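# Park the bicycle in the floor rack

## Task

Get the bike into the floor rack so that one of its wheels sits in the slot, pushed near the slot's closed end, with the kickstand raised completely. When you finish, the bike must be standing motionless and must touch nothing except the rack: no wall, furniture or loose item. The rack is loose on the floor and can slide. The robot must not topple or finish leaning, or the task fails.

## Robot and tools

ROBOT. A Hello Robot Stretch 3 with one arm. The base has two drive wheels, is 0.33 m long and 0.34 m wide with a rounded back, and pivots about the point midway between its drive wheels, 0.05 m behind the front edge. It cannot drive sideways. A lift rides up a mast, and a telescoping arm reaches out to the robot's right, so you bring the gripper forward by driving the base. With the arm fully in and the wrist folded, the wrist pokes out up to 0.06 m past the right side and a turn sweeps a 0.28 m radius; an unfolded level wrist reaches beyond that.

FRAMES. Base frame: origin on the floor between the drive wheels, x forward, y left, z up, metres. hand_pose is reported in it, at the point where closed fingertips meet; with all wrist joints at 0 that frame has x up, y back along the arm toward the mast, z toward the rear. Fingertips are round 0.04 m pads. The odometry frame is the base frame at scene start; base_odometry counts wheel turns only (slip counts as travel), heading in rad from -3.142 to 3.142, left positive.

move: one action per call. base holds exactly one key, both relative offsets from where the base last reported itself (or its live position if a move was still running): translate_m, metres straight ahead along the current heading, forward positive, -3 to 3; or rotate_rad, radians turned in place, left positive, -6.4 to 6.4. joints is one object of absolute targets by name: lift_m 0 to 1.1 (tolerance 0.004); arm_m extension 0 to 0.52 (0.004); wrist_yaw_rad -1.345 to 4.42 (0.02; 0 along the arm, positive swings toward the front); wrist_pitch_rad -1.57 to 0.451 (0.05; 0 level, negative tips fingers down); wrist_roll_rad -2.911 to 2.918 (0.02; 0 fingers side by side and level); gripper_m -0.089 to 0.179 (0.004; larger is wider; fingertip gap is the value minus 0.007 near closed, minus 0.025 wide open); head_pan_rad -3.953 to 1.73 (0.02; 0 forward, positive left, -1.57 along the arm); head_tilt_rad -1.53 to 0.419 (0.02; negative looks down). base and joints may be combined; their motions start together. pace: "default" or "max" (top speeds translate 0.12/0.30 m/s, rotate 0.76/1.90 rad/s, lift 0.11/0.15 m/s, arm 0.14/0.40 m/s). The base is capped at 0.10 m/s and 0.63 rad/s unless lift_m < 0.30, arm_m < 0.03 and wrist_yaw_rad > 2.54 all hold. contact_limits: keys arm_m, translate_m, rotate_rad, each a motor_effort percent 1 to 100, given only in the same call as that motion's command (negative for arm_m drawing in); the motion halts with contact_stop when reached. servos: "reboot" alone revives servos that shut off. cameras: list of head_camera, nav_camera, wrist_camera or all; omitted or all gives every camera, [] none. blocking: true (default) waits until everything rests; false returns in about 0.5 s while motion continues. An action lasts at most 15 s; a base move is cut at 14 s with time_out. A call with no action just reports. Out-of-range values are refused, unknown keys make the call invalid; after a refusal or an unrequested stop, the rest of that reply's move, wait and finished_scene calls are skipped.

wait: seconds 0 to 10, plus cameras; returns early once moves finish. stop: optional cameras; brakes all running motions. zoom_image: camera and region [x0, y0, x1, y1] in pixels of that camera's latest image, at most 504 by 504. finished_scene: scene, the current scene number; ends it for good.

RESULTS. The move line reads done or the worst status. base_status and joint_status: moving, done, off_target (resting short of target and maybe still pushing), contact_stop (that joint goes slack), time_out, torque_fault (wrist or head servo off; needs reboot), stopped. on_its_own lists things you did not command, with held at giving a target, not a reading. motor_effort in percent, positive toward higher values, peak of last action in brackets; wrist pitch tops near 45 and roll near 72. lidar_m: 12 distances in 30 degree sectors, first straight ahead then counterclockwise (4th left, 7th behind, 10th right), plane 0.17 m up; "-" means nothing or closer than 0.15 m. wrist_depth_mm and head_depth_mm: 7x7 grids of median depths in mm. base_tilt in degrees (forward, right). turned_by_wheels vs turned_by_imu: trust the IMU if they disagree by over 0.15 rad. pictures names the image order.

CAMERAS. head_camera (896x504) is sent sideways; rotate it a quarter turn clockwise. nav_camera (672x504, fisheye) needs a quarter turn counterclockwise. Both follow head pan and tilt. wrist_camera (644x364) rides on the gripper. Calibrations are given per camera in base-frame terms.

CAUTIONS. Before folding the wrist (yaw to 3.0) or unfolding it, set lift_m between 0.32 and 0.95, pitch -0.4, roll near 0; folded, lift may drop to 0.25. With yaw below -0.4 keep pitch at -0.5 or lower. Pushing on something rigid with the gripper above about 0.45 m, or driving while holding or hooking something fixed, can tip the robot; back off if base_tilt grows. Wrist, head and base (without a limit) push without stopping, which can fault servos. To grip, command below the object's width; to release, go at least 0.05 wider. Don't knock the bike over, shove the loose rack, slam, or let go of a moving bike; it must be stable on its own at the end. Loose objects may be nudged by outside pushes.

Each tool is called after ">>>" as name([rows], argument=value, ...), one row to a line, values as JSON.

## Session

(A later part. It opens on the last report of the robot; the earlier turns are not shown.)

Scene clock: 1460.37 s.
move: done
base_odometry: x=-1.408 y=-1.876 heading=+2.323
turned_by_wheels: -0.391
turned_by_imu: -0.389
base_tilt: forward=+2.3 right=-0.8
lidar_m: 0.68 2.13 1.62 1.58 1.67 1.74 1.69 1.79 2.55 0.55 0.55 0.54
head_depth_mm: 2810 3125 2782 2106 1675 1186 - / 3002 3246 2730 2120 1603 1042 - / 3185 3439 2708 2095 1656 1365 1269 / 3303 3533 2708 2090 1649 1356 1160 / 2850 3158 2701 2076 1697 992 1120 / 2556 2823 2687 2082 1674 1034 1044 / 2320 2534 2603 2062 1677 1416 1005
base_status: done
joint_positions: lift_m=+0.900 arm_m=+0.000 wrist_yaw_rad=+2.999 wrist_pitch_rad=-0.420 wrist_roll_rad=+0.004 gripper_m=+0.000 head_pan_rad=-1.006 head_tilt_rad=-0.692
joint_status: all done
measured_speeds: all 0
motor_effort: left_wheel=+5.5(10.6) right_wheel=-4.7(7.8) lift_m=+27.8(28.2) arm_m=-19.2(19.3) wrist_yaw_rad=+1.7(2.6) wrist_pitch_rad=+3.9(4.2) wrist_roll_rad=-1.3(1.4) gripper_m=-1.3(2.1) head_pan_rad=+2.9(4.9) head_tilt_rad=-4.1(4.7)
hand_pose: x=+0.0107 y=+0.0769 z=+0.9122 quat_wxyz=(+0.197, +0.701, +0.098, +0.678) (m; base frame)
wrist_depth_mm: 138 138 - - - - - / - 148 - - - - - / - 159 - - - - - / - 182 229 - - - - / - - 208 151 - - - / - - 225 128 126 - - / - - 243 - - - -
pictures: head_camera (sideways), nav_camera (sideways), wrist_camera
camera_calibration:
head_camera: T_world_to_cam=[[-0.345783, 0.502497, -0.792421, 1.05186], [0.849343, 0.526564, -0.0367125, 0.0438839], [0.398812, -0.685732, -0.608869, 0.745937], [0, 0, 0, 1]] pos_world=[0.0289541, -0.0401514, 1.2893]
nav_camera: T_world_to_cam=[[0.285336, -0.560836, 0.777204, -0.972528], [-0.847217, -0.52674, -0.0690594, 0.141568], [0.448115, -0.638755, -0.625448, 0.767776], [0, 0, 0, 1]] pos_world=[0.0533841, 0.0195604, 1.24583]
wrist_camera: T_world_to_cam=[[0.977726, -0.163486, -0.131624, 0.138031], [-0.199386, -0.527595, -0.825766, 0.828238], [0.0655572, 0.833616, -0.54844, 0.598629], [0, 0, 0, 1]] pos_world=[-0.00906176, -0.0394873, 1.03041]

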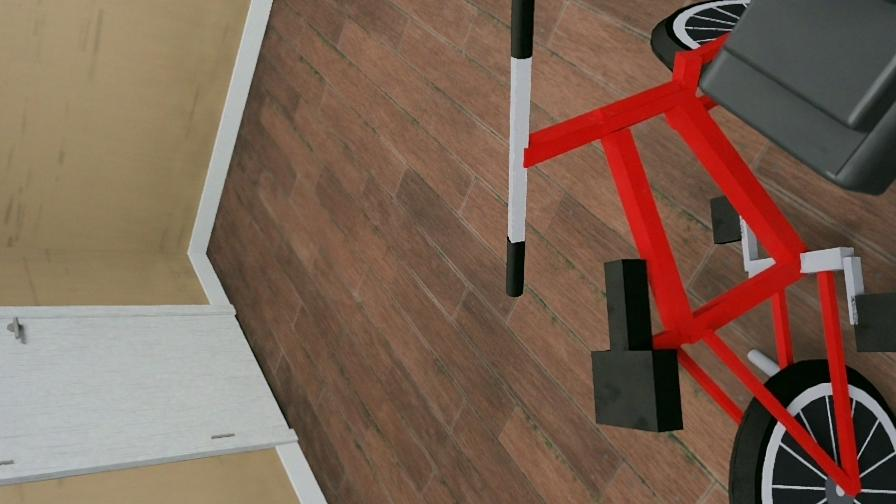

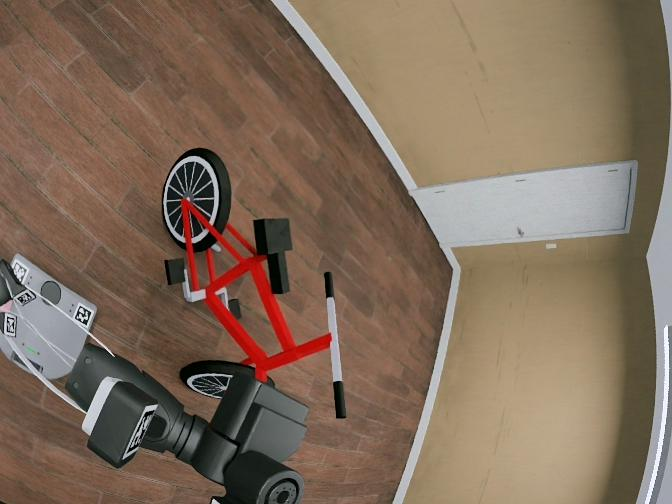

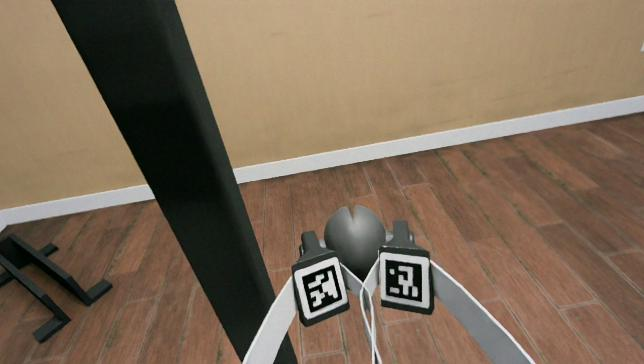

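>>> move(base={"rotate_rad": 0.524}, cameras=[])

>>> move(base={"translate_m": -0.40}, cameras=[])

>>> move(base={"rotate_rad": 0.89}, joints={"head_pan_rad": -1.9})

Scene clock: 1692.43 s.
move: done
base_odometry: x=-1.408 y=-1.876 heading=+2.847
turned_by_wheels: +0.524
turned_by_imu: +0.519
base_tilt: forward=+2.3 right=-0.8
lidar_m: 2.13 1.62 1.58 1.67 1.73 1.69 1.79 2.54 0.55 0.55 0.54 0.68
head_depth_mm: 2323 2636 2815 2126 1723 900 - / 2219 2515 2697 2114 1717 910 - / 2117 2385 2605 2110 1693 1372 1054 / 2014 2235 2501 2084 1702 1058 1118 / 1924 2166 2368 2059 1691 1107 1162 / 1845 2033 2286 2065 1686 1414 1215 / 1781 1955 2169 2068 1676 1416 1218
base_status: done
joint_positions: lift_m=+0.900 arm_m=+0.000 wrist_yaw_rad=+2.999 wrist_pitch_rad=-0.420 wrist_roll_rad=+0.004 gripper_m=+0.000 head_pan_rad=-1.005 head_tilt_rad=-0.692
joint_status: not commanded
measured_speeds: all 0
motor_effort: left_wheel=-3.3(7.4) right_wheel=+6.6(10.0) lift_m=+27.1(27.3) arm_m=-19.6(19.9) wrist_yaw_rad=+1.9(2.3) wrist_pitch_rad=+3.7(4.2) wrist_roll_rad=-1.3(1.5) gripper_m=-1.2(2.1) head_pan_rad=+2.7(3.3) head_tilt_rad=-3.6(4.4)
hand_pose: x=+0.0107 y=+0.0769 z=+0.9122 quat_wxyz=(+0.197, +0.701, +0.098, +0.678) (m; base frame)
wrist_depth_mm: 138 138 - - - - - / - 149 - - - - - / - 159 - - - - - / - 182 229 - - - - / - - 207 151 - - - / - - 225 128 126 - - / - - 245 - - - -
pictures: none
No camera images: "cameras" was empty.

Scene clock: 1697.57 s.
move: done
base_odometry: x=-1.025 y=-1.992 heading=+2.847
turned_by_wheels: +0.000
turned_by_imu: -0.003
base_tilt: forward=+2.3 right=-0.8
lidar_m: 2.42 1.85 1.80 1.84 1.39 1.36 1.44 2.04 2.98 0.49 0.72 0.76
head_depth_mm: 2729 3038 2828 2127 1672 1490 - / 2558 2881 2755 2114 1625 1040 - / 2462 2756 2753 2100 1009 1368 1233 / 2344 2607 2712 2076 1695 1369 1233 / 2240 2500 2661 2083 1088 1166 1227 / 2181 2400 2572 2063 1190 1201 1222 / 2046 2276 2448 2060 1241 1285 1217
base_status: done
joint_positions: lift_m=+0.900 arm_m=+0.000 wrist_yaw_rad=+2.999 wrist_pitch_rad=-0.420 wrist_roll_rad=+0.004 gripper_m=+0.000 head_pan_rad=-1.005 head_tilt_rad=-0.692
joint_status: not commanded
measured_speeds: all 0
motor_effort: left_wheel=-2.3(7.9) right_wheel=-0.5(4.0) lift_m=+26.0(27.1) arm_m=-18.8(19.9) wrist_yaw_rad=+0.5(2.7) wrist_pitch_rad=+3.4(4.2) wrist_roll_rad=-1.3(1.4) gripper_m=-1.6(2.2) head_pan_rad=+2.8(3.3) head_tilt_rad=-4.2(4.8)
hand_pose: x=+0.0107 y=+0.0769 z=+0.9122 quat_wxyz=(+0.197, +0.701, +0.098, +0.678) (m; base frame)
wrist_depth_mm: 138 138 - - - - - / - 148 - - - - - / - 160 - - - - - / - 181 229 - - - - / - - 207 151 - - - / - - 224 128 126 - - / - - 245 - - - -
pictures: none
No camera images: "cameras" was empty.

Scene clock: 1700.10 s.
move: done
base_odometry: x=-1.025 y=-1.992 heading=-2.546
turned_by_wheels: +0.890
turned_by_imu: +0.884
base_tilt: forward=+2.4 right=-0.8
lidar_m: 1.80 1.83 1.46 1.36 1.38 1.76 2.98 0.54 0.49 0.76 2.45 1.94
head_depth_mm: 2707 3064 2787 2126 1717 - - / 2556 2879 2788 2094 1762 - - / 2468 2788 2743 2126 1698 - 1034 / 2344 2638 2747 2103 1743 - 1162 / 2255 2515 2657 2065 1088 - - / 2166 2386 2564 2048 1194 1208 - / 2089 2291 2467 2063 1235 1252 -
base_status: done
joint_positions: lift_m=+0.900 arm_m=+0.000 wrist_yaw_rad=+2.999 wrist_pitch_rad=-0.420 wrist_roll_rad=+0.004 gripper_m=+0.000 head_pan_rad=-1.895 head_tilt_rad=-0.692
joint_status: all done
measured_speeds: all 0
motor_effort: left_wheel=-3.2(7.7) right_wheel=+6.3(10.7) lift_m=+25.8(26.3) arm_m=-19.0(20.0) wrist_yaw_rad=+1.1(2.3) wrist_pitch_rad=+3.7(4.2) wrist_roll_rad=-1.2(1.5) gripper_m=-1.2(2.5) head_pan_rad=-2.1(4.1) head_tilt_rad=-3.6(4.7)
hand_pose: x=+0.0107 y=+0.0769 z=+0.9122 quat_wxyz=(+0.197, +0.701, +0.098, +0.678) (m; base frame)
wrist_depth_mm: 138 138 - - - - - / - 149 - - - - - / - 159 - - - - - / - 181 228 - - - - / - - 207 151 - - - / - - 226 128 126 - - / - - 246 - - - -
pictures: head_camera (sideways), nav_camera (sideways), wrist_camera
camera_calibration:
head_camera: T_world_to_cam=[[0.172235, 0.585153, -0.792421, 1.0487], [0.944101, -0.327605, -0.0367125, 0.0433059], [-0.281084, -0.741803, -0.608869, 0.750084], [0, 0, 0, 1]] pos_world=[-0.0106716, -0.0430483, 1.2893]
nav_camera: T_world_to_cam=[[-0.255626, -0.574987, 0.777204, -0.969228], [-0.942898, 0.325843, -0.0690594, 0.142151], [-0.213538, -0.750477, -0.625448, 0.771812], [0, 0, 0, 1]] pos_world=[0.0510861, -0.0243854, 1.24583]
wrist_camera: T_world_to_cam=[[0.977726, -0.163485, -0.131624, 0.138032], [-0.199386, -0.527595, -0.825766, 0.828239], [0.065556, 0.833616, -0.54844, 0.598627], [0, 0, 0, 1]] pos_world=[-0.00906191, -0.0394847, 1.03041]

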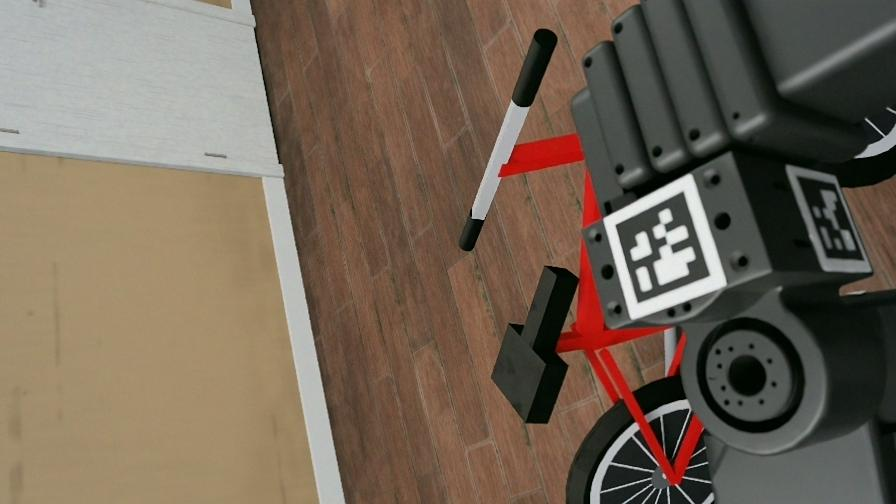

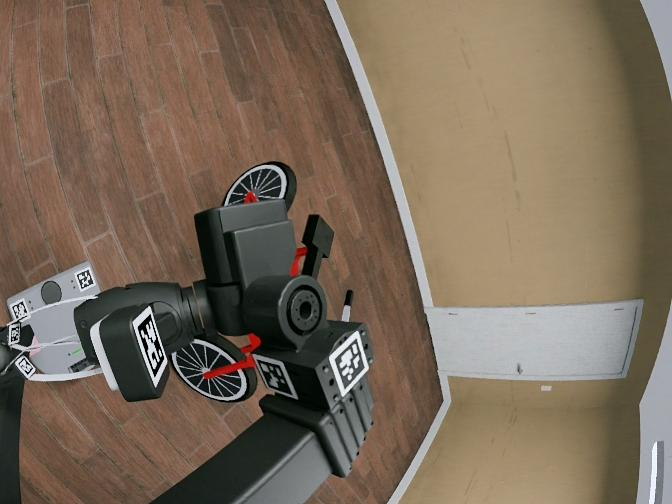

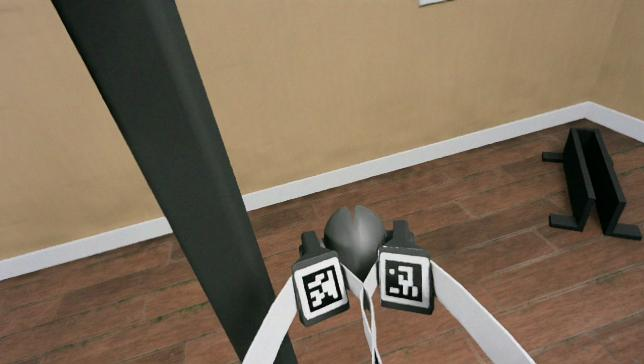

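>>> move(base={"translate_m": -0.223}, cameras=[])

>>> move(base={"rotate_rad": -0.209}, joints={"wrist_yaw_rad": 0.0}, cameras=[])

>>> move(joints={"wrist_pitch_rad": -1.4, "arm_m": 0.42, "head_pan_rad": -1.6, "gripper_m": 0.13, "wrist_roll_rad": -0.6})

Scene clock: 1769.53 s.
move: done
base_odometry: x=-0.841 y=-1.867 heading=-2.546
turned_by_wheels: +0.000
turned_by_imu: -0.002
base_tilt: forward=+2.3 right=-0.8
lidar_m: 2.02 2.05 1.44 1.34 1.35 1.73 2.76 0.60 0.39 0.39 0.83 2.18
head_depth_mm: 2745 3087 2793 2129 1773 - - / 2617 2912 2764 2116 1806 - - / 2480 2789 2768 2091 1763 - 1044 / 2384 2657 2724 2080 1788 - 984 / 2271 2483 2695 2068 1608 - - / 2168 2382 2583 2071 1673 1457 - / 2099 2303 2496 2060 1031 1221 -
base_status: done
joint_positions: lift_m=+0.900 arm_m=+0.000 wrist_yaw_rad=+2.999 wrist_pitch_rad=-0.420 wrist_roll_rad=+0.004 gripper_m=+0.000 head_pan_rad=-1.895 head_tilt_rad=-0.692
joint_status: not commanded
measured_speeds: all 0
motor_effort: left_wheel=-2.6(8.0) right_wheel=-0.8(4.4) lift_m=+24.7(25.5) arm_m=-14.8(17.0) wrist_yaw_rad=+1.4(2.4) wrist_pitch_rad=+3.7(4.6) wrist_roll_rad=-1.3(1.5) gripper_m=-0.7(2.1) head_pan_rad=-2.4(2.9) head_tilt_rad=-3.4(4.6)
hand_pose: x=+0.0107 y=+0.0769 z=+0.9122 quat_wxyz=(+0.197, +0.701, +0.098, +0.678) (m; base frame)
wrist_depth_mm: 138 138 - - - - - / - 148 - - - - - / - 159 - - - - - / - 182 230 - - - - / - - 207 151 - - - / - - 225 128 126 - - / - - 244 - - - -
pictures: none
No camera images: "cameras" was empty.

Scene clock: 1772.03 s.
move: done
base_odometry: x=-0.841 y=-1.867 heading=-2.755
turned_by_wheels: -0.209
turned_by_imu: -0.208
base_tilt: forward=+2.3 right=-0.8
lidar_m: 2.03 2.02 1.60 1.34 1.34 1.51 2.49 2.75 0.44 0.39 0.77 2.43
head_depth_mm: 2847 3087 2783 2103 1758 - - / 3090 3334 2754 2116 1820 - - / 2918 3319 2765 2109 1758 - - / 2698 3045 2731 2109 1781 - - / 2527 2828 2673 2069 1716 - - / 2375 2587 2678 2069 303 288 - / 2247 2451 2544 2043 1550 942 1169
base_status: done
joint_positions: lift_m=+0.900 arm_m=+0.000 wrist_yaw_rad=+0.002 wrist_pitch_rad=-0.420 wrist_roll_rad=+0.003 gripper_m=+0.000 head_pan_rad=-1.895 head_tilt_rad=-0.692
joint_status: all done
measured_speeds: all 0
motor_effort: left_wheel=+5.7(10.3) right_wheel=-5.4(7.6) lift_m=+24.2(25.0) arm_m=-13.3(14.8) wrist_yaw_rad=-1.0(5.0) wrist_pitch_rad=+3.9(4.1) wrist_roll_rad=-1.0(1.4) gripper_m=-1.4(2.2) head_pan_rad=-1.7(3.1) head_tilt_rad=-3.8(4.6)
hand_pose: x=-0.0211 y=-0.3691 z=+0.9122 quat_wxyz=(+0.691, +0.148, -0.692, -0.147) (m; base frame)
wrist_depth_mm: - - - - - - - / - - - - - - - / - - - - - - - / - - - - - - - / - - - 150 - - - / - - - 128 126 - - / - - 895 - 621 - -
pictures: none
No camera images: "cameras" was empty.

Scene clock: 1776.30 s.
move: done
base_odometry: x=-0.841 y=-1.867 heading=-2.755
turned_by_wheels: +0.000
turned_by_imu: -0.001
base_tilt: forward=+2.3 right=-0.8
lidar_m: 2.03 2.02 1.60 1.34 1.34 1.51 2.48 2.75 0.44 0.39 0.77 2.42
head_depth_mm: 2555 2864 2799 303 - 1407 1239 / 2441 2683 371 314 1705 1446 1053 / 2361 542 524 2115 1720 1439 993 / 2292 521 531 1893 937 941 955 / 2211 2427 639 1939 1640 1334 1232 / 2146 2335 2543 2081 1030 1178 1203 / 2068 2278 2470 2048 1051 1213 1176
base_status: not commanded
joint_positions: lift_m=+0.900 arm_m=+0.420 wrist_yaw_rad=+0.000 wrist_pitch_rad=-1.396 wrist_roll_rad=-0.597 gripper_m=+0.130 head_pan_rad=-1.605 head_tilt_rad=-0.692
joint_status: all done
measured_speeds: all 0
motor_effort: left_wheel=+5.7(5.9) right_wheel=-5.1(5.6) lift_m=+23.6(24.7) arm_m=+19.0(21.1) wrist_yaw_rad=+1.5(1.9) wrist_pitch_rad=-1.0(2.5) wrist_roll_rad=-1.3(5.0) gripper_m=+1.5(79.8) head_pan_rad=+3.4(4.7) head_tilt_rad=-3.6(4.7)
hand_pose: x=-0.0216 y=-0.5860 z=+0.7822 quat_wxyz=(+0.677, +0.568, -0.358, -0.301) (m; base frame)
wrist_depth_mm: 931 912 411 953 967 982 991 / 950 951 746 972 971 991 - / 960 945 763 471 992 - - / 957 954 959 601 990 - - / 951 971 963 678 994 140 - / 968 975 976 988 239 128 114 / 966 120 982 978 - - -
pictures: head_camera (sideways), nav_camera (sideways), wrist_camera
camera_calibration:
head_camera: T_world_to_cam=[[-0.00176117, 0.609972, -0.792421, 1.04976], [0.998321, -0.0448112, -0.0367125, 0.0429752], [-0.057903, -0.791155, -0.608869, 0.748723], [0, 0, 0, 1]] pos_world=[0.00229907, -0.0460434, 1.2893]
nav_camera: T_world_to_cam=[[-0.0810663, -0.624005, 0.777204, -0.970293], [-0.996665, 0.0434657, -0.0690594, 0.142479], [0.00931172, -0.78021, -0.625448, 0.770452], [0, 0, 0, 1]] pos_world=[0.0561717, -0.0105461, 1.24583]
wrist_camera: T_world_to_cam=[[-0.89127, -0.451127, 0.0460761, -0.303723], [-0.451136, 0.89239, 0.0107905, 0.537052], [-0.0459857, -0.0111694, -0.99888, 0.936933], [0, 0, 0, 1]] pos_world=[0.0146694, -0.605813, 0.944082]

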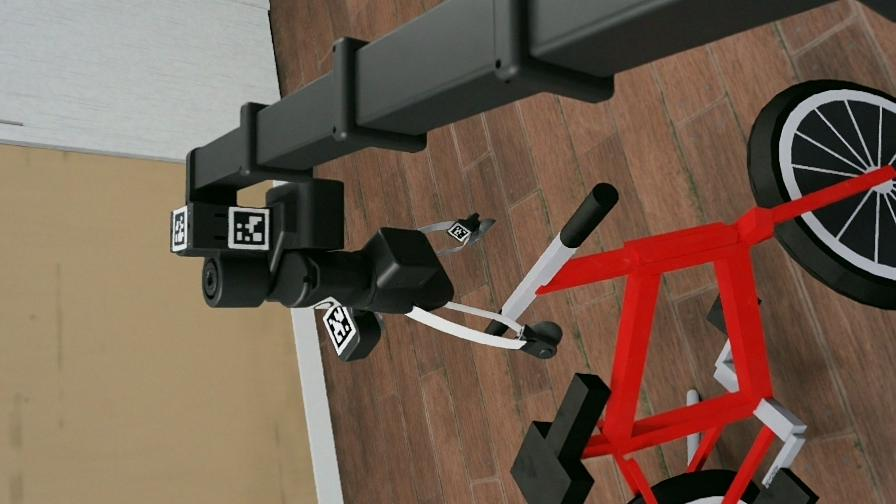

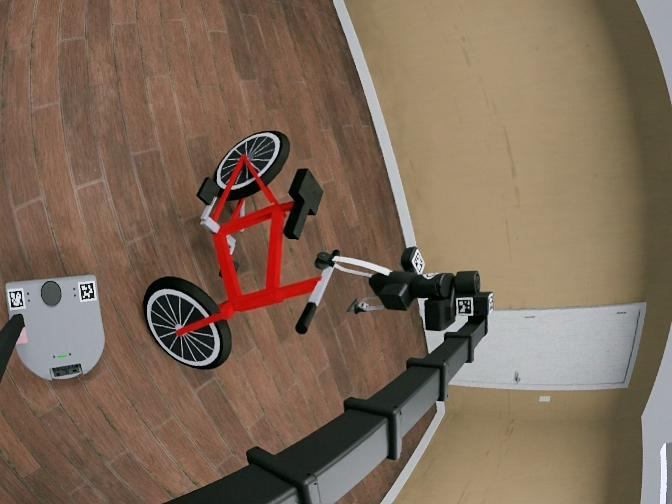

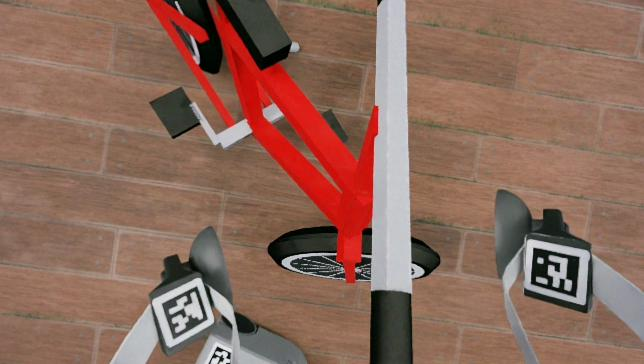

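>>> move(base={"translate_m": -0.012}, joints={"arm_m": 0.503, "lift_m": 0.83, "wrist_roll_rad": -0.62})

Scene clock: 1795.37 s.
move: done
base_odometry: x=-0.829 y=-1.862 heading=-2.755
turned_by_wheels: +0.000
turned_by_imu: -0.001
base_tilt: forward=+2.3 right=-0.8
lidar_m: 2.04 2.03 1.60 1.33 1.33 1.50 2.47 2.74 0.44 0.39 0.78 2.43
head_depth_mm: 2569 2885 2788 2133 322 287 - / 2463 2791 2769 397 331 1031 1053 / 2396 2643 542 1970 1703 1429 992 / 2307 2509 632 1895 1580 947 956 / 2217 2483 2576 1946 1594 1333 1230 / 2157 2378 2578 2069 1594 1192 1196 / 2057 2282 2471 2053 1048 1219 1170
base_status: done
joint_positions: lift_m=+0.830 arm_m=+0.503 wrist_yaw_rad=+0.000 wrist_pitch_rad=-1.396 wrist_roll_rad=-0.616 gripper_m=+0.130 head_pan_rad=-1.605 head_tilt_rad=-0.692
joint_status: all done
measured_speeds: all 0
motor_effort: left_wheel=+0.9(3.5) right_wheel=-4.3(8.5) lift_m=+22.6(24.1) arm_m=+19.6(21.4) wrist_yaw_rad=+0.1(1.5) wrist_pitch_rad=-1.0(1.5) wrist_roll_rad=-1.3(5.1) gripper_m=+0.0(1.5) head_pan_rad=+2.2(3.2) head_tilt_rad=-3.8(4.4)
hand_pose: x=-0.0216 y=-0.6688 z=+0.7122 quat_wxyz=(+0.680, +0.571, -0.352, -0.296) (m; base frame)
wrist_depth_mm: 863 335 877 883 905 913 913 / 860 877 528 900 923 920 914 / 872 879 701 713 912 930 935 / 888 894 660 221 926 923 946 / 879 881 888 207 900 140 940 / 883 890 147 191 935 128 115 / 889 120 911 184 927 943 955
pictures: head_camera (sideways), nav_camera (sideways), wrist_camera
camera_calibration:
head_camera: T_world_to_cam=[[-0.00176131, 0.609972, -0.792421, 1.04976], [0.998321, -0.044811, -0.0367125, 0.0429752], [-0.0579028, -0.791155, -0.608869, 0.748723], [0, 0, 0, 1]] pos_world=[0.00229908, -0.0460434, 1.2893]
nav_camera: T_world_to_cam=[[-0.0810662, -0.624005, 0.777204, -0.970293], [-0.996665, 0.0434654, -0.0690594, 0.142479], [0.0093119, -0.78021, -0.625448, 0.770452], [0, 0, 0, 1]] pos_world=[0.0561717, -0.0105461, 1.24583]
wrist_camera: T_world_to_cam=[[-0.882275, -0.468204, 0.0487317, -0.350972], [-0.468161, 0.883547, 0.013001, 0.603855], [-0.0491439, -0.0113439, -0.998727, 0.865779], [0, 0, 0, 1]] pos_world=[0.0155955, -0.688039, 0.87393]

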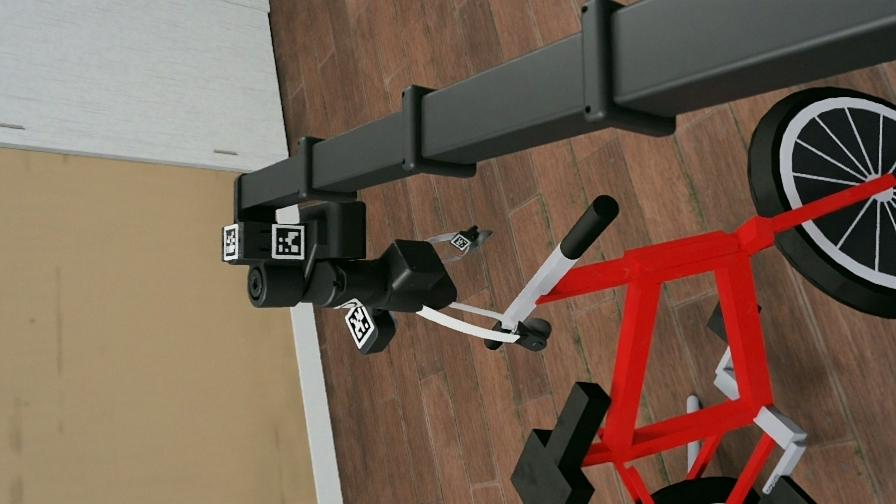

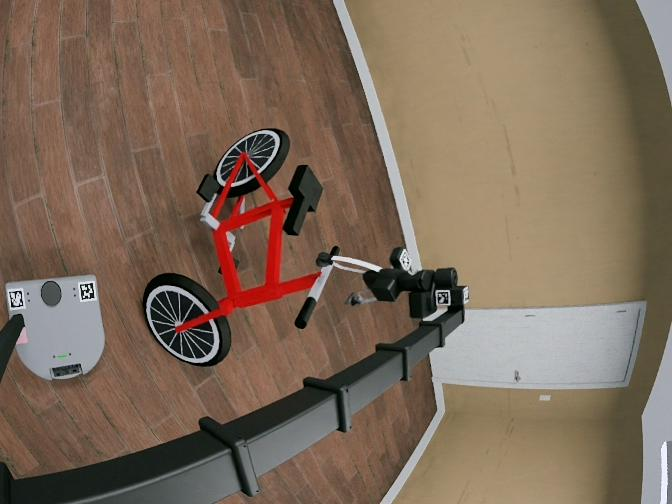

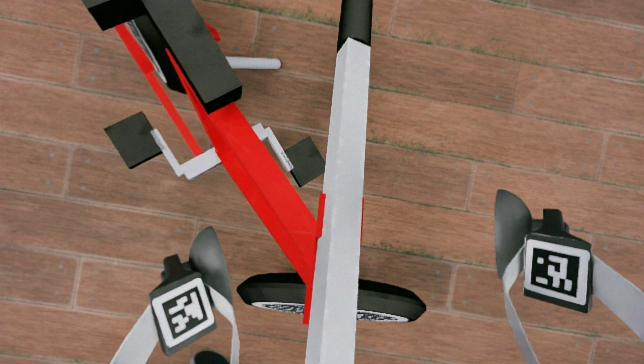

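>>> move(joints={"lift_m": 0.757, "wrist_roll_rad": -0.43})

Scene clock: 1807.67 s.
move: done
base_odometry: x=-0.829 y=-1.862 heading=-2.755
turned_by_wheels: +0.000
turned_by_imu: -0.001
base_tilt: forward=+2.3 right=-0.8
lidar_m: 2.04 2.03 1.59 1.34 1.34 1.50 2.48 2.74 0.44 0.39 0.77 2.43
head_depth_mm: 2570 2938 2793 2136 1729 1413 301 / 2480 2777 2777 2121 431 349 314 / 2391 2665 2757 556 1578 1431 997 / 2297 2552 690 719 917 942 955 / 2228 2466 2624 1024 1608 1335 1226 / 2120 2360 2550 2059 1606 1191 1198 / 2069 2286 2467 2042 1044 1223 1180
base_status: not commanded
joint_positions: lift_m=+0.757 arm_m=+0.503 wrist_yaw_rad=+0.000 wrist_pitch_rad=-1.396 wrist_roll_rad=-0.435 gripper_m=+0.130 head_pan_rad=-1.605 head_tilt_rad=-0.692
joint_status: all done
measured_speeds: all 0
motor_effort: left_wheel=+1.1(1.3) right_wheel=-3.9(4.7) lift_m=+22.4(24.3) arm_m=+19.3(19.9) wrist_yaw_rad=+0.3(1.4) wrist_pitch_rad=-0.7(1.5) wrist_roll_rad=+1.3(4.8) gripper_m=+0.5(1.5) head_pan_rad=+2.5(3.1) head_tilt_rad=-3.7(4.4)
hand_pose: x=-0.0216 y=-0.6688 z=+0.6392 quat_wxyz=(+0.646, +0.542, -0.412, -0.346) (m; base frame)
wrist_depth_mm: 264 270 809 185 811 821 821 / 818 270 825 169 822 822 824 / 807 812 623 161 820 828 826 / 817 583 317 146 841 822 835 / 816 826 819 136 836 140 833 / 826 833 822 128 833 125 115 / 835 120 840 125 850 839 847
pictures: head_camera (sideways), nav_camera (sideways), wrist_camera
camera_calibration:
head_camera: T_world_to_cam=[[-0.00176131, 0.609972, -0.792421, 1.04976], [0.998321, -0.044811, -0.0367125, 0.0429752], [-0.0579028, -0.791155, -0.608869, 0.748723], [0, 0, 0, 1]] pos_world=[0.00229908, -0.0460434, 1.2893]
nav_camera: T_world_to_cam=[[-0.0810662, -0.624005, 0.777204, -0.970293], [-0.996665, 0.0434654, -0.0690594, 0.142479], [0.0093119, -0.78021, -0.625448, 0.770452], [0, 0, 0, 1]] pos_world=[0.0561717, -0.0105461, 1.24583]
wrist_camera: T_world_to_cam=[[-0.952511, -0.303848, 0.0199594, -0.220643], [-0.303895, 0.952705, 0.000727307, 0.662412], [-0.0192364, -0.00537279, -0.999801, 0.798195], [0, 0, 0, 1]] pos_world=[0.00649256, -0.693837, 0.801958]

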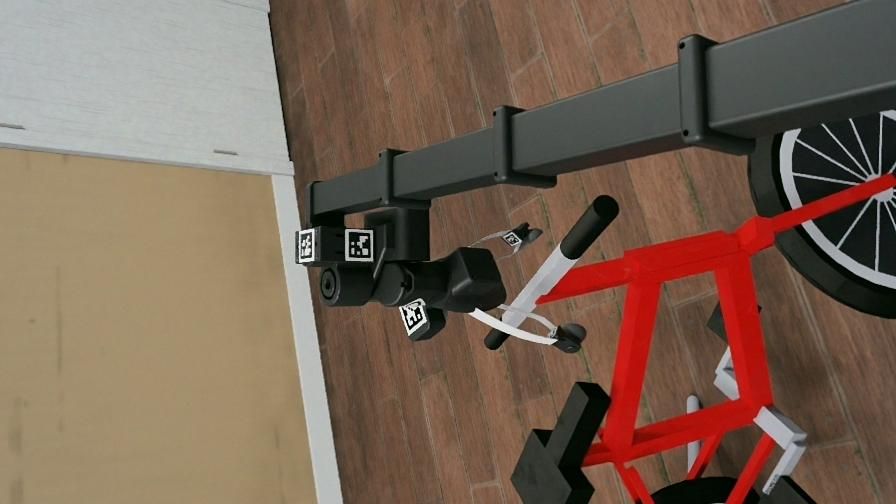

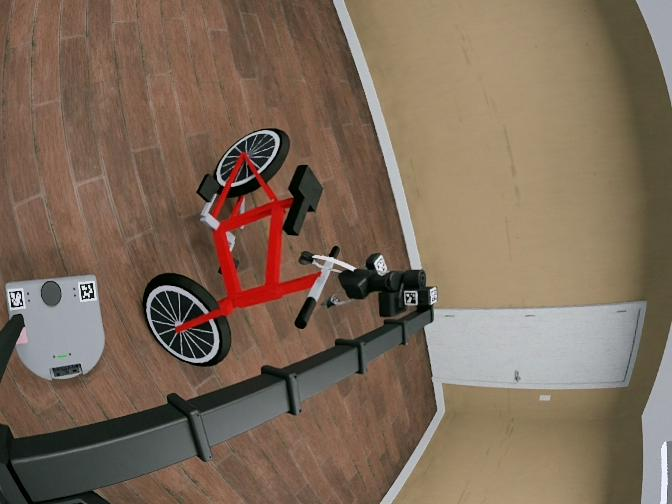

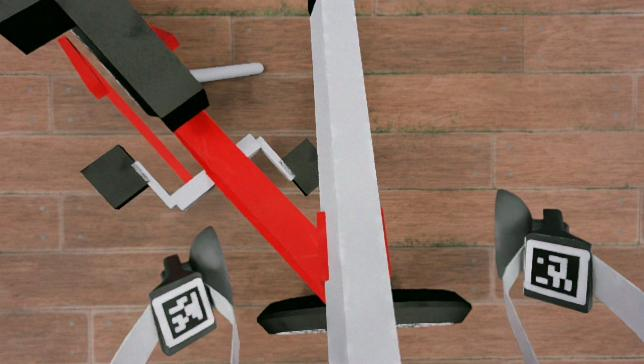

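>>> move(joints={"lift_m": 0.762, "gripper_m": -0.06})

Scene clock: 1814.40 s.
move: done
base_odometry: x=-0.829 y=-1.862 heading=-2.755
turned_by_wheels: +0.000
turned_by_imu: -0.001
base_tilt: forward=+2.3 right=-0.8
lidar_m: 2.04 2.03 1.60 1.34 1.34 1.51 2.47 2.74 0.44 0.39 0.78 2.44
head_depth_mm: 2531 2913 2775 2132 1730 1379 302 / 2466 2763 2760 2109 423 344 314 / 2351 2655 2649 545 1579 1428 997 / 2294 2568 688 720 917 953 957 / 2225 2455 2573 1088 1641 1334 1224 / 2124 2366 2560 2080 1595 1191 1199 / 2072 2273 2482 2048 1043 1214 1169
base_status: not commanded
joint_positions: lift_m=+0.762 arm_m=+0.503 wrist_yaw_rad=+0.000 wrist_pitch_rad=-1.397 wrist_roll_rad=-0.433 gripper_m=-0.058 head_pan_rad=-1.605 head_tilt_rad=-0.692
joint_status: all done
measured_speeds: all 0
motor_effort: left_wheel=+2.9(3.1) right_wheel=-4.8(4.8) lift_m=+30.4(30.6) arm_m=+18.5(19.5) wrist_yaw_rad=-0.2(1.4) wrist_pitch_rad=-0.9(1.2) wrist_roll_rad=+0.8(1.8) gripper_m=-35.4(98.1) head_pan_rad=+2.5(3.3) head_tilt_rad=-3.8(4.7)
hand_pose: x=-0.0216 y=-0.6685 z=+0.6442 quat_wxyz=(+0.645, +0.542, -0.412, -0.347) (m; base frame)
wrist_depth_mm: 267 274 812 190 817 823 820 / 816 273 816 173 822 832 828 / 818 817 631 165 833 828 841 / 829 591 580 152 836 837 838 / 842 821 833 141 837 839 847 / 839 834 833 129 128 851 834 / 838 841 840 124 841 850 850
pictures: head_camera (sideways), nav_camera (sideways), wrist_camera
camera_calibration:
head_camera: T_world_to_cam=[[-0.00176132, 0.609972, -0.792421, 1.04976], [0.998321, -0.044811, -0.0367125, 0.0429752], [-0.0579028, -0.791155, -0.608869, 0.748722], [0, 0, 0, 1]] pos_world=[0.00229908, -0.0460434, 1.2893]
nav_camera: T_world_to_cam=[[-0.0810662, -0.624005, 0.777204, -0.970293], [-0.996665, 0.0434654, -0.0690594, 0.142479], [0.0093119, -0.78021, -0.625448, 0.770452], [0, 0, 0, 1]] pos_world=[0.0561717, -0.0105461, 1.24583]
wrist_camera: T_world_to_cam=[[-0.953087, -0.302081, 0.0193021, -0.219062], [-0.302106, 0.953273, 0.00171031, 0.661915], [-0.0189168, -0.0042012, -0.999812, 0.803964], [0, 0, 0, 1]] pos_world=[0.00639156, -0.693783, 0.806909]

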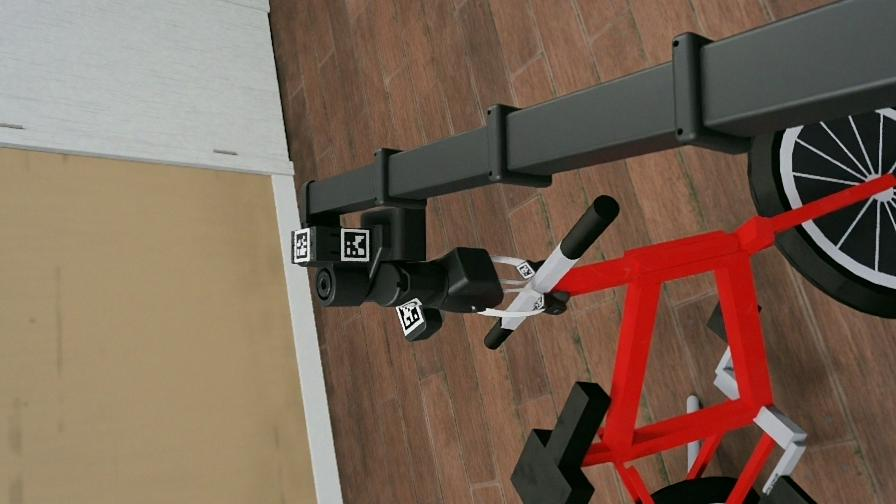

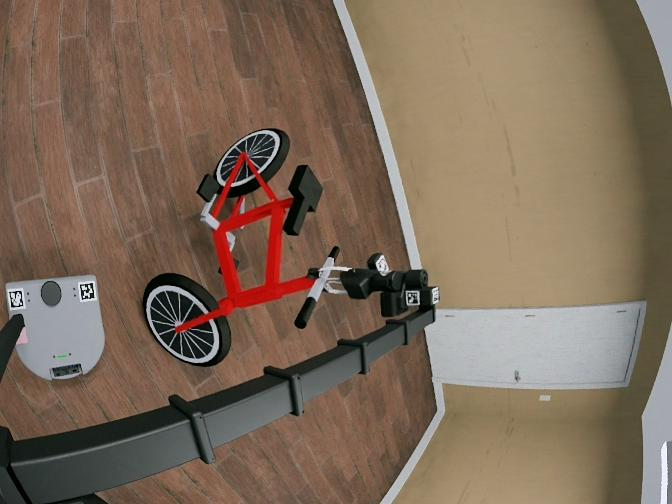

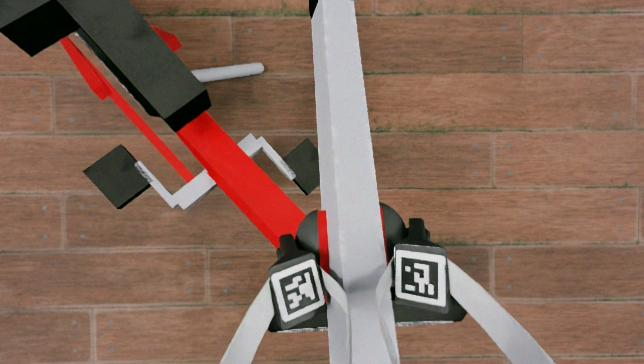

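>>> move(base={"translate_m": 0.045}, joints={"arm_m": 0.413, "lift_m": 0.769})

Scene clock: 1823.20 s.
move: contact_stop
base_odometry: x=-0.871 y=-1.879 heading=-2.755
turned_by_wheels: +0.000
turned_by_imu: -0.001
base_tilt: forward=+2.3 right=-0.8
lidar_m: 2.00 1.99 1.62 1.35 1.35 1.52 2.49 2.79 0.41 0.37 0.76 2.38
head_depth_mm: 2518 2906 2769 2119 1715 338 294 / 2430 2756 2752 2058 393 337 336 / 2364 2649 2763 521 1624 1409 954 / 2283 2514 2603 598 834 898 937 / 2188 2447 2618 1873 1600 1160 1204 / 2126 2328 2513 2074 1680 1097 1173 / 2047 2278 2441 2055 1022 1175 1165
base_status: done
joint_positions: lift_m=+0.777 arm_m=+0.413 wrist_yaw_rad=+0.003 wrist_pitch_rad=-1.289 wrist_roll_rad=-0.432 gripper_m=-0.056 head_pan_rad=-1.605 head_tilt_rad=-0.692
joint_status: lift_m contact_stop (moved +0.015 of +0.007); the others done
measured_speeds: translate_m=+0.000 rotate_rad=+0.000 lift_m=+0.002 arm_m=+0.000 wrist_yaw_rad=+0.000 wrist_pitch_rad=-0.024 wrist_roll_rad=+0.000 head_pan_rad=+0.000 head_tilt_rad=+0.000
on_its_own: lift_m is slack since a contact_stop (your +0.769 is given up); wrist_pitch_rad is at rest, and its effort (-20.7) is outside its rest range (-8 to +12)
motor_effort: left_wheel=+7.6(17.1) right_wheel=-6.2(17.2) lift_m=+24.5(38.4) arm_m=-21.7(28.4) wrist_yaw_rad=-2.2(3.7) wrist_pitch_rad=-20.7(27.2) wrist_roll_rad=+0.6(1.1) gripper_m=-11.4(12.4) head_pan_rad=+2.0(3.3) head_tilt_rad=-3.8(4.4)
hand_pose: x=-0.0214 y=-0.6060 z=+0.6625 quat_wxyz=(+0.674, +0.507, -0.430, -0.323) (m; base frame)
wrist_depth_mm: 296 297 880 214 910 918 935 / 837 297 864 194 886 902 920 / 837 848 642 172 884 896 900 / 834 609 610 163 879 875 901 / 818 836 827 151 150 871 889 / 807 829 825 129 127 858 882 / 799 815 824 137 831 850 853
pictures: head_camera (sideways), nav_camera (sideways), wrist_camera
camera_calibration:
head_camera: T_world_to_cam=[[-0.00178088, 0.609972, -0.792421, 1.04976], [0.998322, -0.044779, -0.0367125, 0.0429752], [-0.0578774, -0.791157, -0.608869, 0.748722], [0, 0, 0, 1]] pos_world=[0.00230056, -0.0460435, 1.2893]
nav_camera: T_world_to_cam=[[-0.0810462, -0.624008, 0.777204, -0.970293], [-0.996667, 0.0434335, -0.0690594, 0.142479], [0.00933692, -0.78021, -0.625448, 0.770452], [0, 0, 0, 1]] pos_world=[0.056172, -0.0105445, 1.24583]
wrist_camera: T_world_to_cam=[[-0.952306, -0.300754, 0.0515897, -0.220975], [-0.304591, 0.947083, -0.101284, 0.666851], [-0.0183982, -0.112167, -0.993519, 0.753002], [0, 0, 0, 1]] pos_world=[0.00653539, -0.61356, 0.827064]

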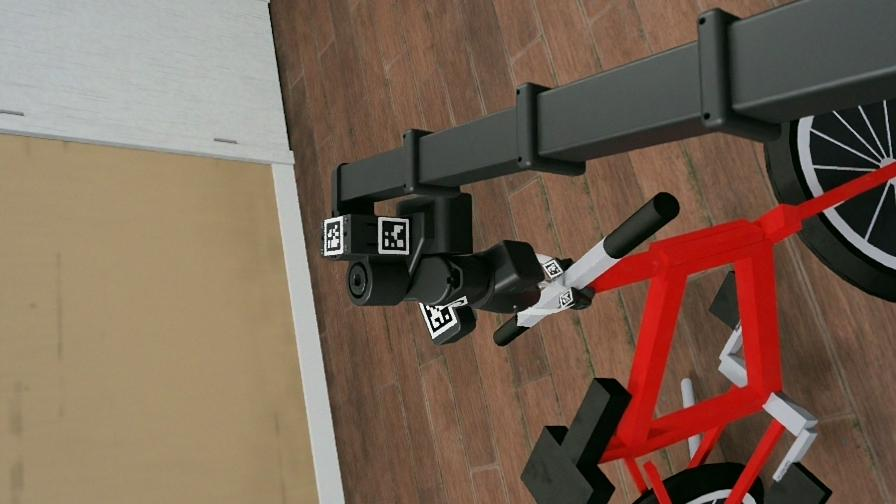

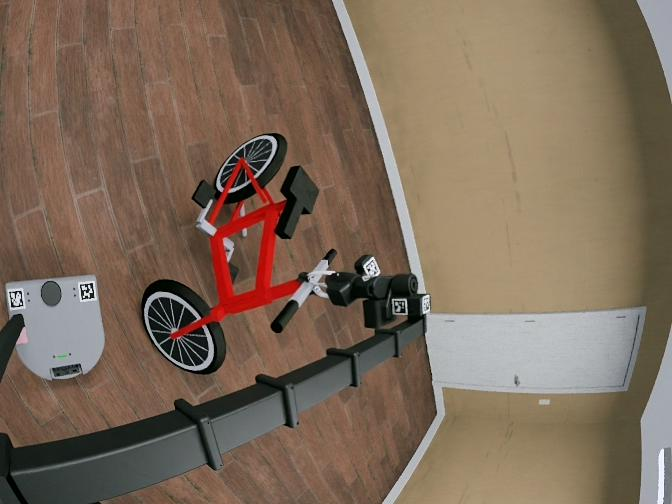

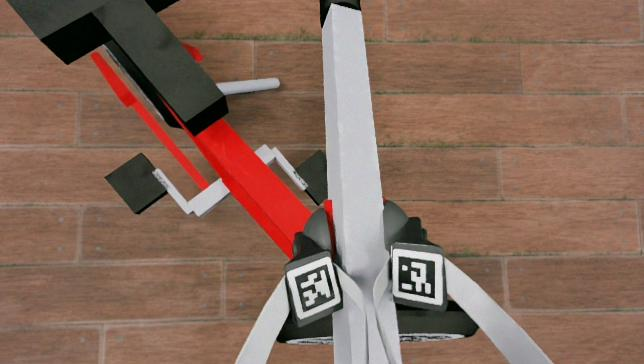

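>>> move(base={"translate_m": 0.03}, joints={"arm_m": 0.37, "lift_m": 0.772})

Scene clock: 1829.57 s.
move: contact_stop
base_odometry: x=-0.899 y=-1.891 heading=-2.754
turned_by_wheels: +0.000
turned_by_imu: -0.001
base_tilt: forward=+2.3 right=-0.8
lidar_m: 1.97 1.96 1.62 1.36 1.36 1.53 2.52 2.82 0.39 0.36 0.73 2.35
head_depth_mm: 2525 2845 2763 2123 1709 320 291 / 2422 2720 2731 2054 380 327 944 / 2344 2642 2757 526 1621 1412 931 / 2261 2485 2698 553 763 833 938 / 2202 2429 2598 1890 1563 1148 1208 / 2125 2340 2561 2059 1684 1075 1172 / 2039 2223 2446 2035 975 1136 1152
base_status: done
joint_positions: lift_m=+0.785 arm_m=+0.370 wrist_yaw_rad=+0.002 wrist_pitch_rad=-1.334 wrist_roll_rad=-0.433 gripper_m=-0.056 head_pan_rad=-1.605 head_tilt_rad=-0.692
joint_status: lift_m contact_stop (moved +0.009 of -0.005); the others done
measured_speeds: all 0
on_its_own: lift_m is slack since a contact_stop (your +0.772 is given up); wrist_pitch_rad is at rest, and its effort (-12.6) is outside its rest range (-8 to +12)
motor_effort: left_wheel=+5.4(11.2) right_wheel=-3.3(5.0) lift_m=+25.7(25.7) arm_m=-18.7(26.2) wrist_yaw_rad=-1.6(3.5) wrist_pitch_rad=-12.6(22.9) wrist_roll_rad=+0.8(1.1) gripper_m=-11.2(12.4) head_pan_rad=+2.5(3.3) head_tilt_rad=-3.5(4.4)
hand_pose: x=-0.0215 y=-0.5518 z=+0.6694 quat_wxyz=(+0.662, +0.522, -0.422, -0.333) (m; base frame)
wrist_depth_mm: 853 291 881 199 880 894 883 / 830 852 652 177 897 876 894 / 861 847 628 164 891 879 893 / 845 850 851 158 864 874 895 / 834 843 849 151 151 866 889 / 834 829 846 129 128 877 890 / 817 835 845 147 864 855 862
pictures: head_camera (sideways), nav_camera (sideways), wrist_camera
camera_calibration:
head_camera: T_world_to_cam=[[-0.00179148, 0.610081, -0.792337, 1.04965], [0.998323, -0.0447503, -0.036714, 0.042977], [-0.0578558, -0.791074, -0.608978, 0.748865], [0, 0, 0, 1]] pos_world=[0.0023017, -0.0460419, 1.2893]
nav_camera: T_world_to_cam=[[-0.0810352, -0.624117, 0.777117, -0.97018], [-0.996667, 0.0434195, -0.0690581, 0.142478], [0.00935833, -0.780123, -0.625556, 0.770592], [0, 0, 0, 1]] pos_world=[0.0561725, -0.0105355, 1.24583]
wrist_camera: T_world_to_cam=[[-0.952369, -0.302496, 0.0385985, -0.197365], [-0.30437, 0.950712, -0.0592166, 0.590019], [-0.0187833, -0.0681443, -0.997499, 0.792873], [0, 0, 0, 1]] pos_world=[0.00651227, -0.56661, 0.833447]

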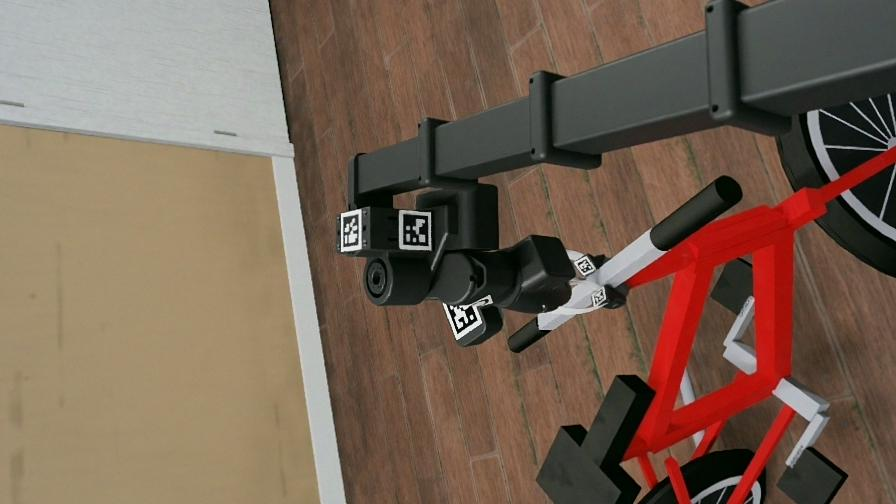

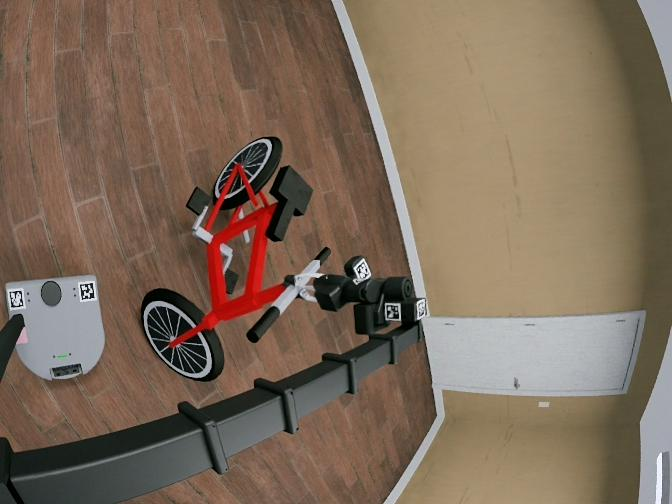

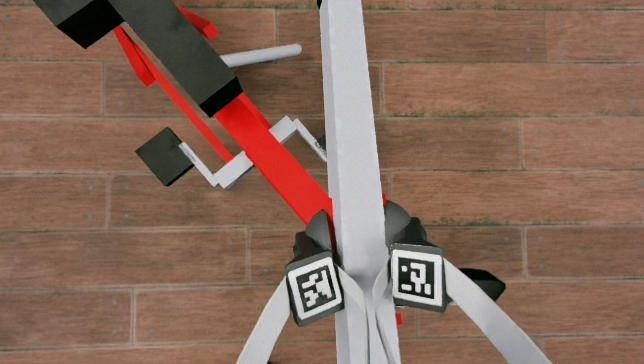

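>>> move(base={"translate_m": 0.10}, joints={"arm_m": 0.352, "lift_m": 0.783, "wrist_roll_rad": -0.35})

Scene clock: 1841.50 s.
move: contact_stop
base_odometry: x=-0.992 y=-1.928 heading=-2.754
turned_by_wheels: +0.000
turned_by_imu: -0.001
base_tilt: forward=+2.3 right=-0.8
lidar_m: 1.87 1.87 1.66 1.39 1.39 1.56 2.58 2.91 0.36 0.34 0.74 2.23
head_depth_mm: 2516 2836 2783 2119 1720 318 288 / 2397 2704 2745 2046 377 332 917 / 2342 2594 2726 514 1665 1430 903 / 2226 2496 2652 537 732 811 932 / 2170 2400 2594 1995 1558 1165 1181 / 2072 2324 2509 2082 1634 1079 1199 / 2001 2206 2447 2044 983 1167 1170
base_status: done
joint_positions: lift_m=+0.788 arm_m=+0.352 wrist_yaw_rad=+0.000 wrist_pitch_rad=-1.363 wrist_roll_rad=-0.351 gripper_m=-0.056 head_pan_rad=-1.605 head_tilt_rad=-0.692
joint_status: lift_m contact_stop (moved +0.003 of -0.002); the others done
measured_speeds: all 0
on_its_own: lift_m is slack since a contact_stop (your +0.783 is given up)
motor_effort: left_wheel=+3.7(9.2) right_wheel=+1.6(13.5) lift_m=+26.1(26.2) arm_m=-13.3(23.8) wrist_yaw_rad=+0.5(2.0) wrist_pitch_rad=-7.1(14.4) wrist_roll_rad=+0.2(5.7) gripper_m=-12.2(12.8) head_pan_rad=+2.7(3.3) head_tilt_rad=-3.8(4.2)
hand_pose: x=-0.0216 y=-0.5262 z=+0.6709 quat_wxyz=(+0.637, +0.517, -0.444, -0.361) (m; base frame)
wrist_depth_mm: 868 325 664 183 868 870 872 / 860 853 305 172 865 868 878 / 856 860 641 163 873 869 858 / 856 840 867 161 875 879 860 / 848 852 846 149 153 868 870 / 852 857 844 129 127 871 877 / 862 862 864 149 854 851 857
pictures: head_camera (sideways), nav_camera (sideways), wrist_camera
camera_calibration:
head_camera: T_world_to_cam=[[-0.00179162, 0.610081, -0.792337, 1.04965], [0.998323, -0.0447501, -0.036714, 0.042977], [-0.0578556, -0.791074, -0.608978, 0.748865], [0, 0, 0, 1]] pos_world=[0.00230171, -0.0460419, 1.2893]
nav_camera: T_world_to_cam=[[-0.081035, -0.624117, 0.777117, -0.97018], [-0.996667, 0.0434193, -0.0690581, 0.142478], [0.00935852, -0.780123, -0.625556, 0.770593], [0, 0, 0, 1]] pos_world=[0.0561725, -0.0105355, 1.24583]
wrist_camera: T_world_to_cam=[[-0.974471, -0.224108, 0.0134598, -0.132131], [-0.224452, 0.973842, -0.035405, 0.563663], [-0.00517319, -0.0375223, -0.999282, 0.81375], [0, 0, 0, 1]] pos_world=[0.00196683, -0.547996, 0.834901]

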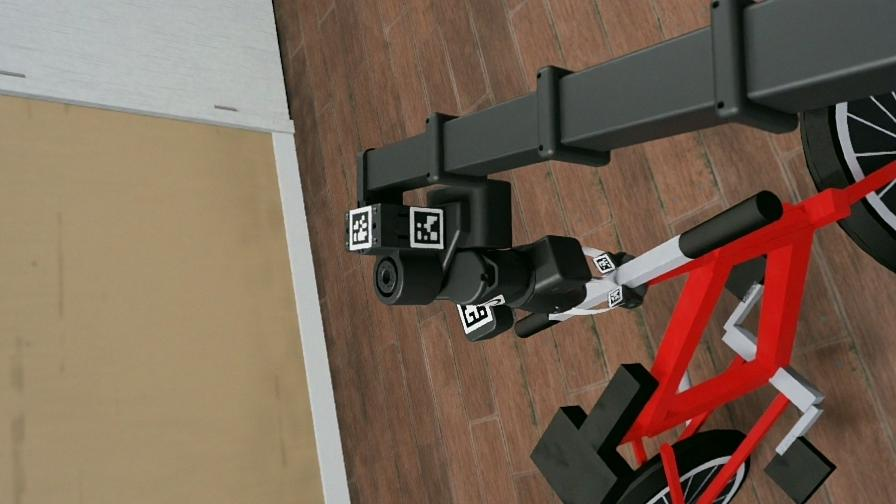

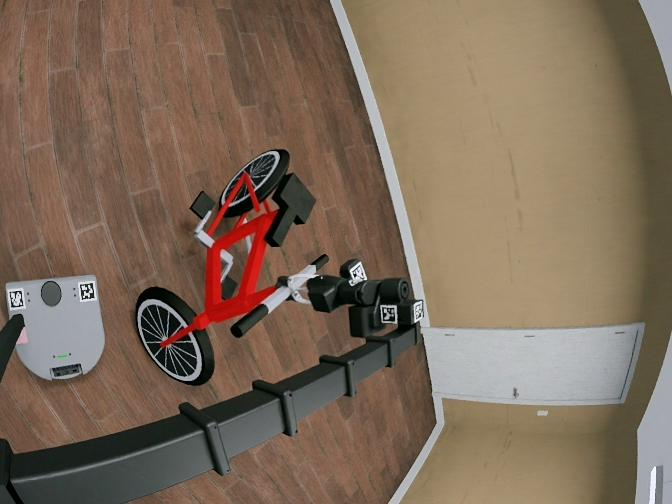

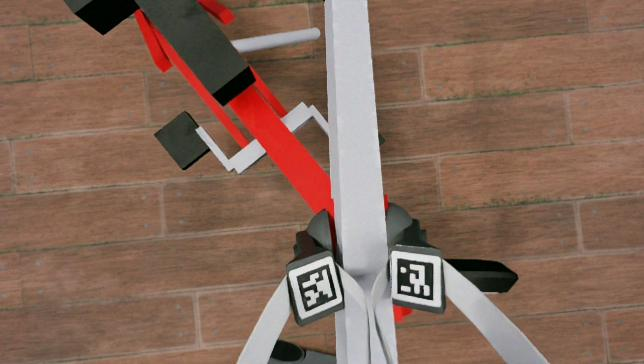

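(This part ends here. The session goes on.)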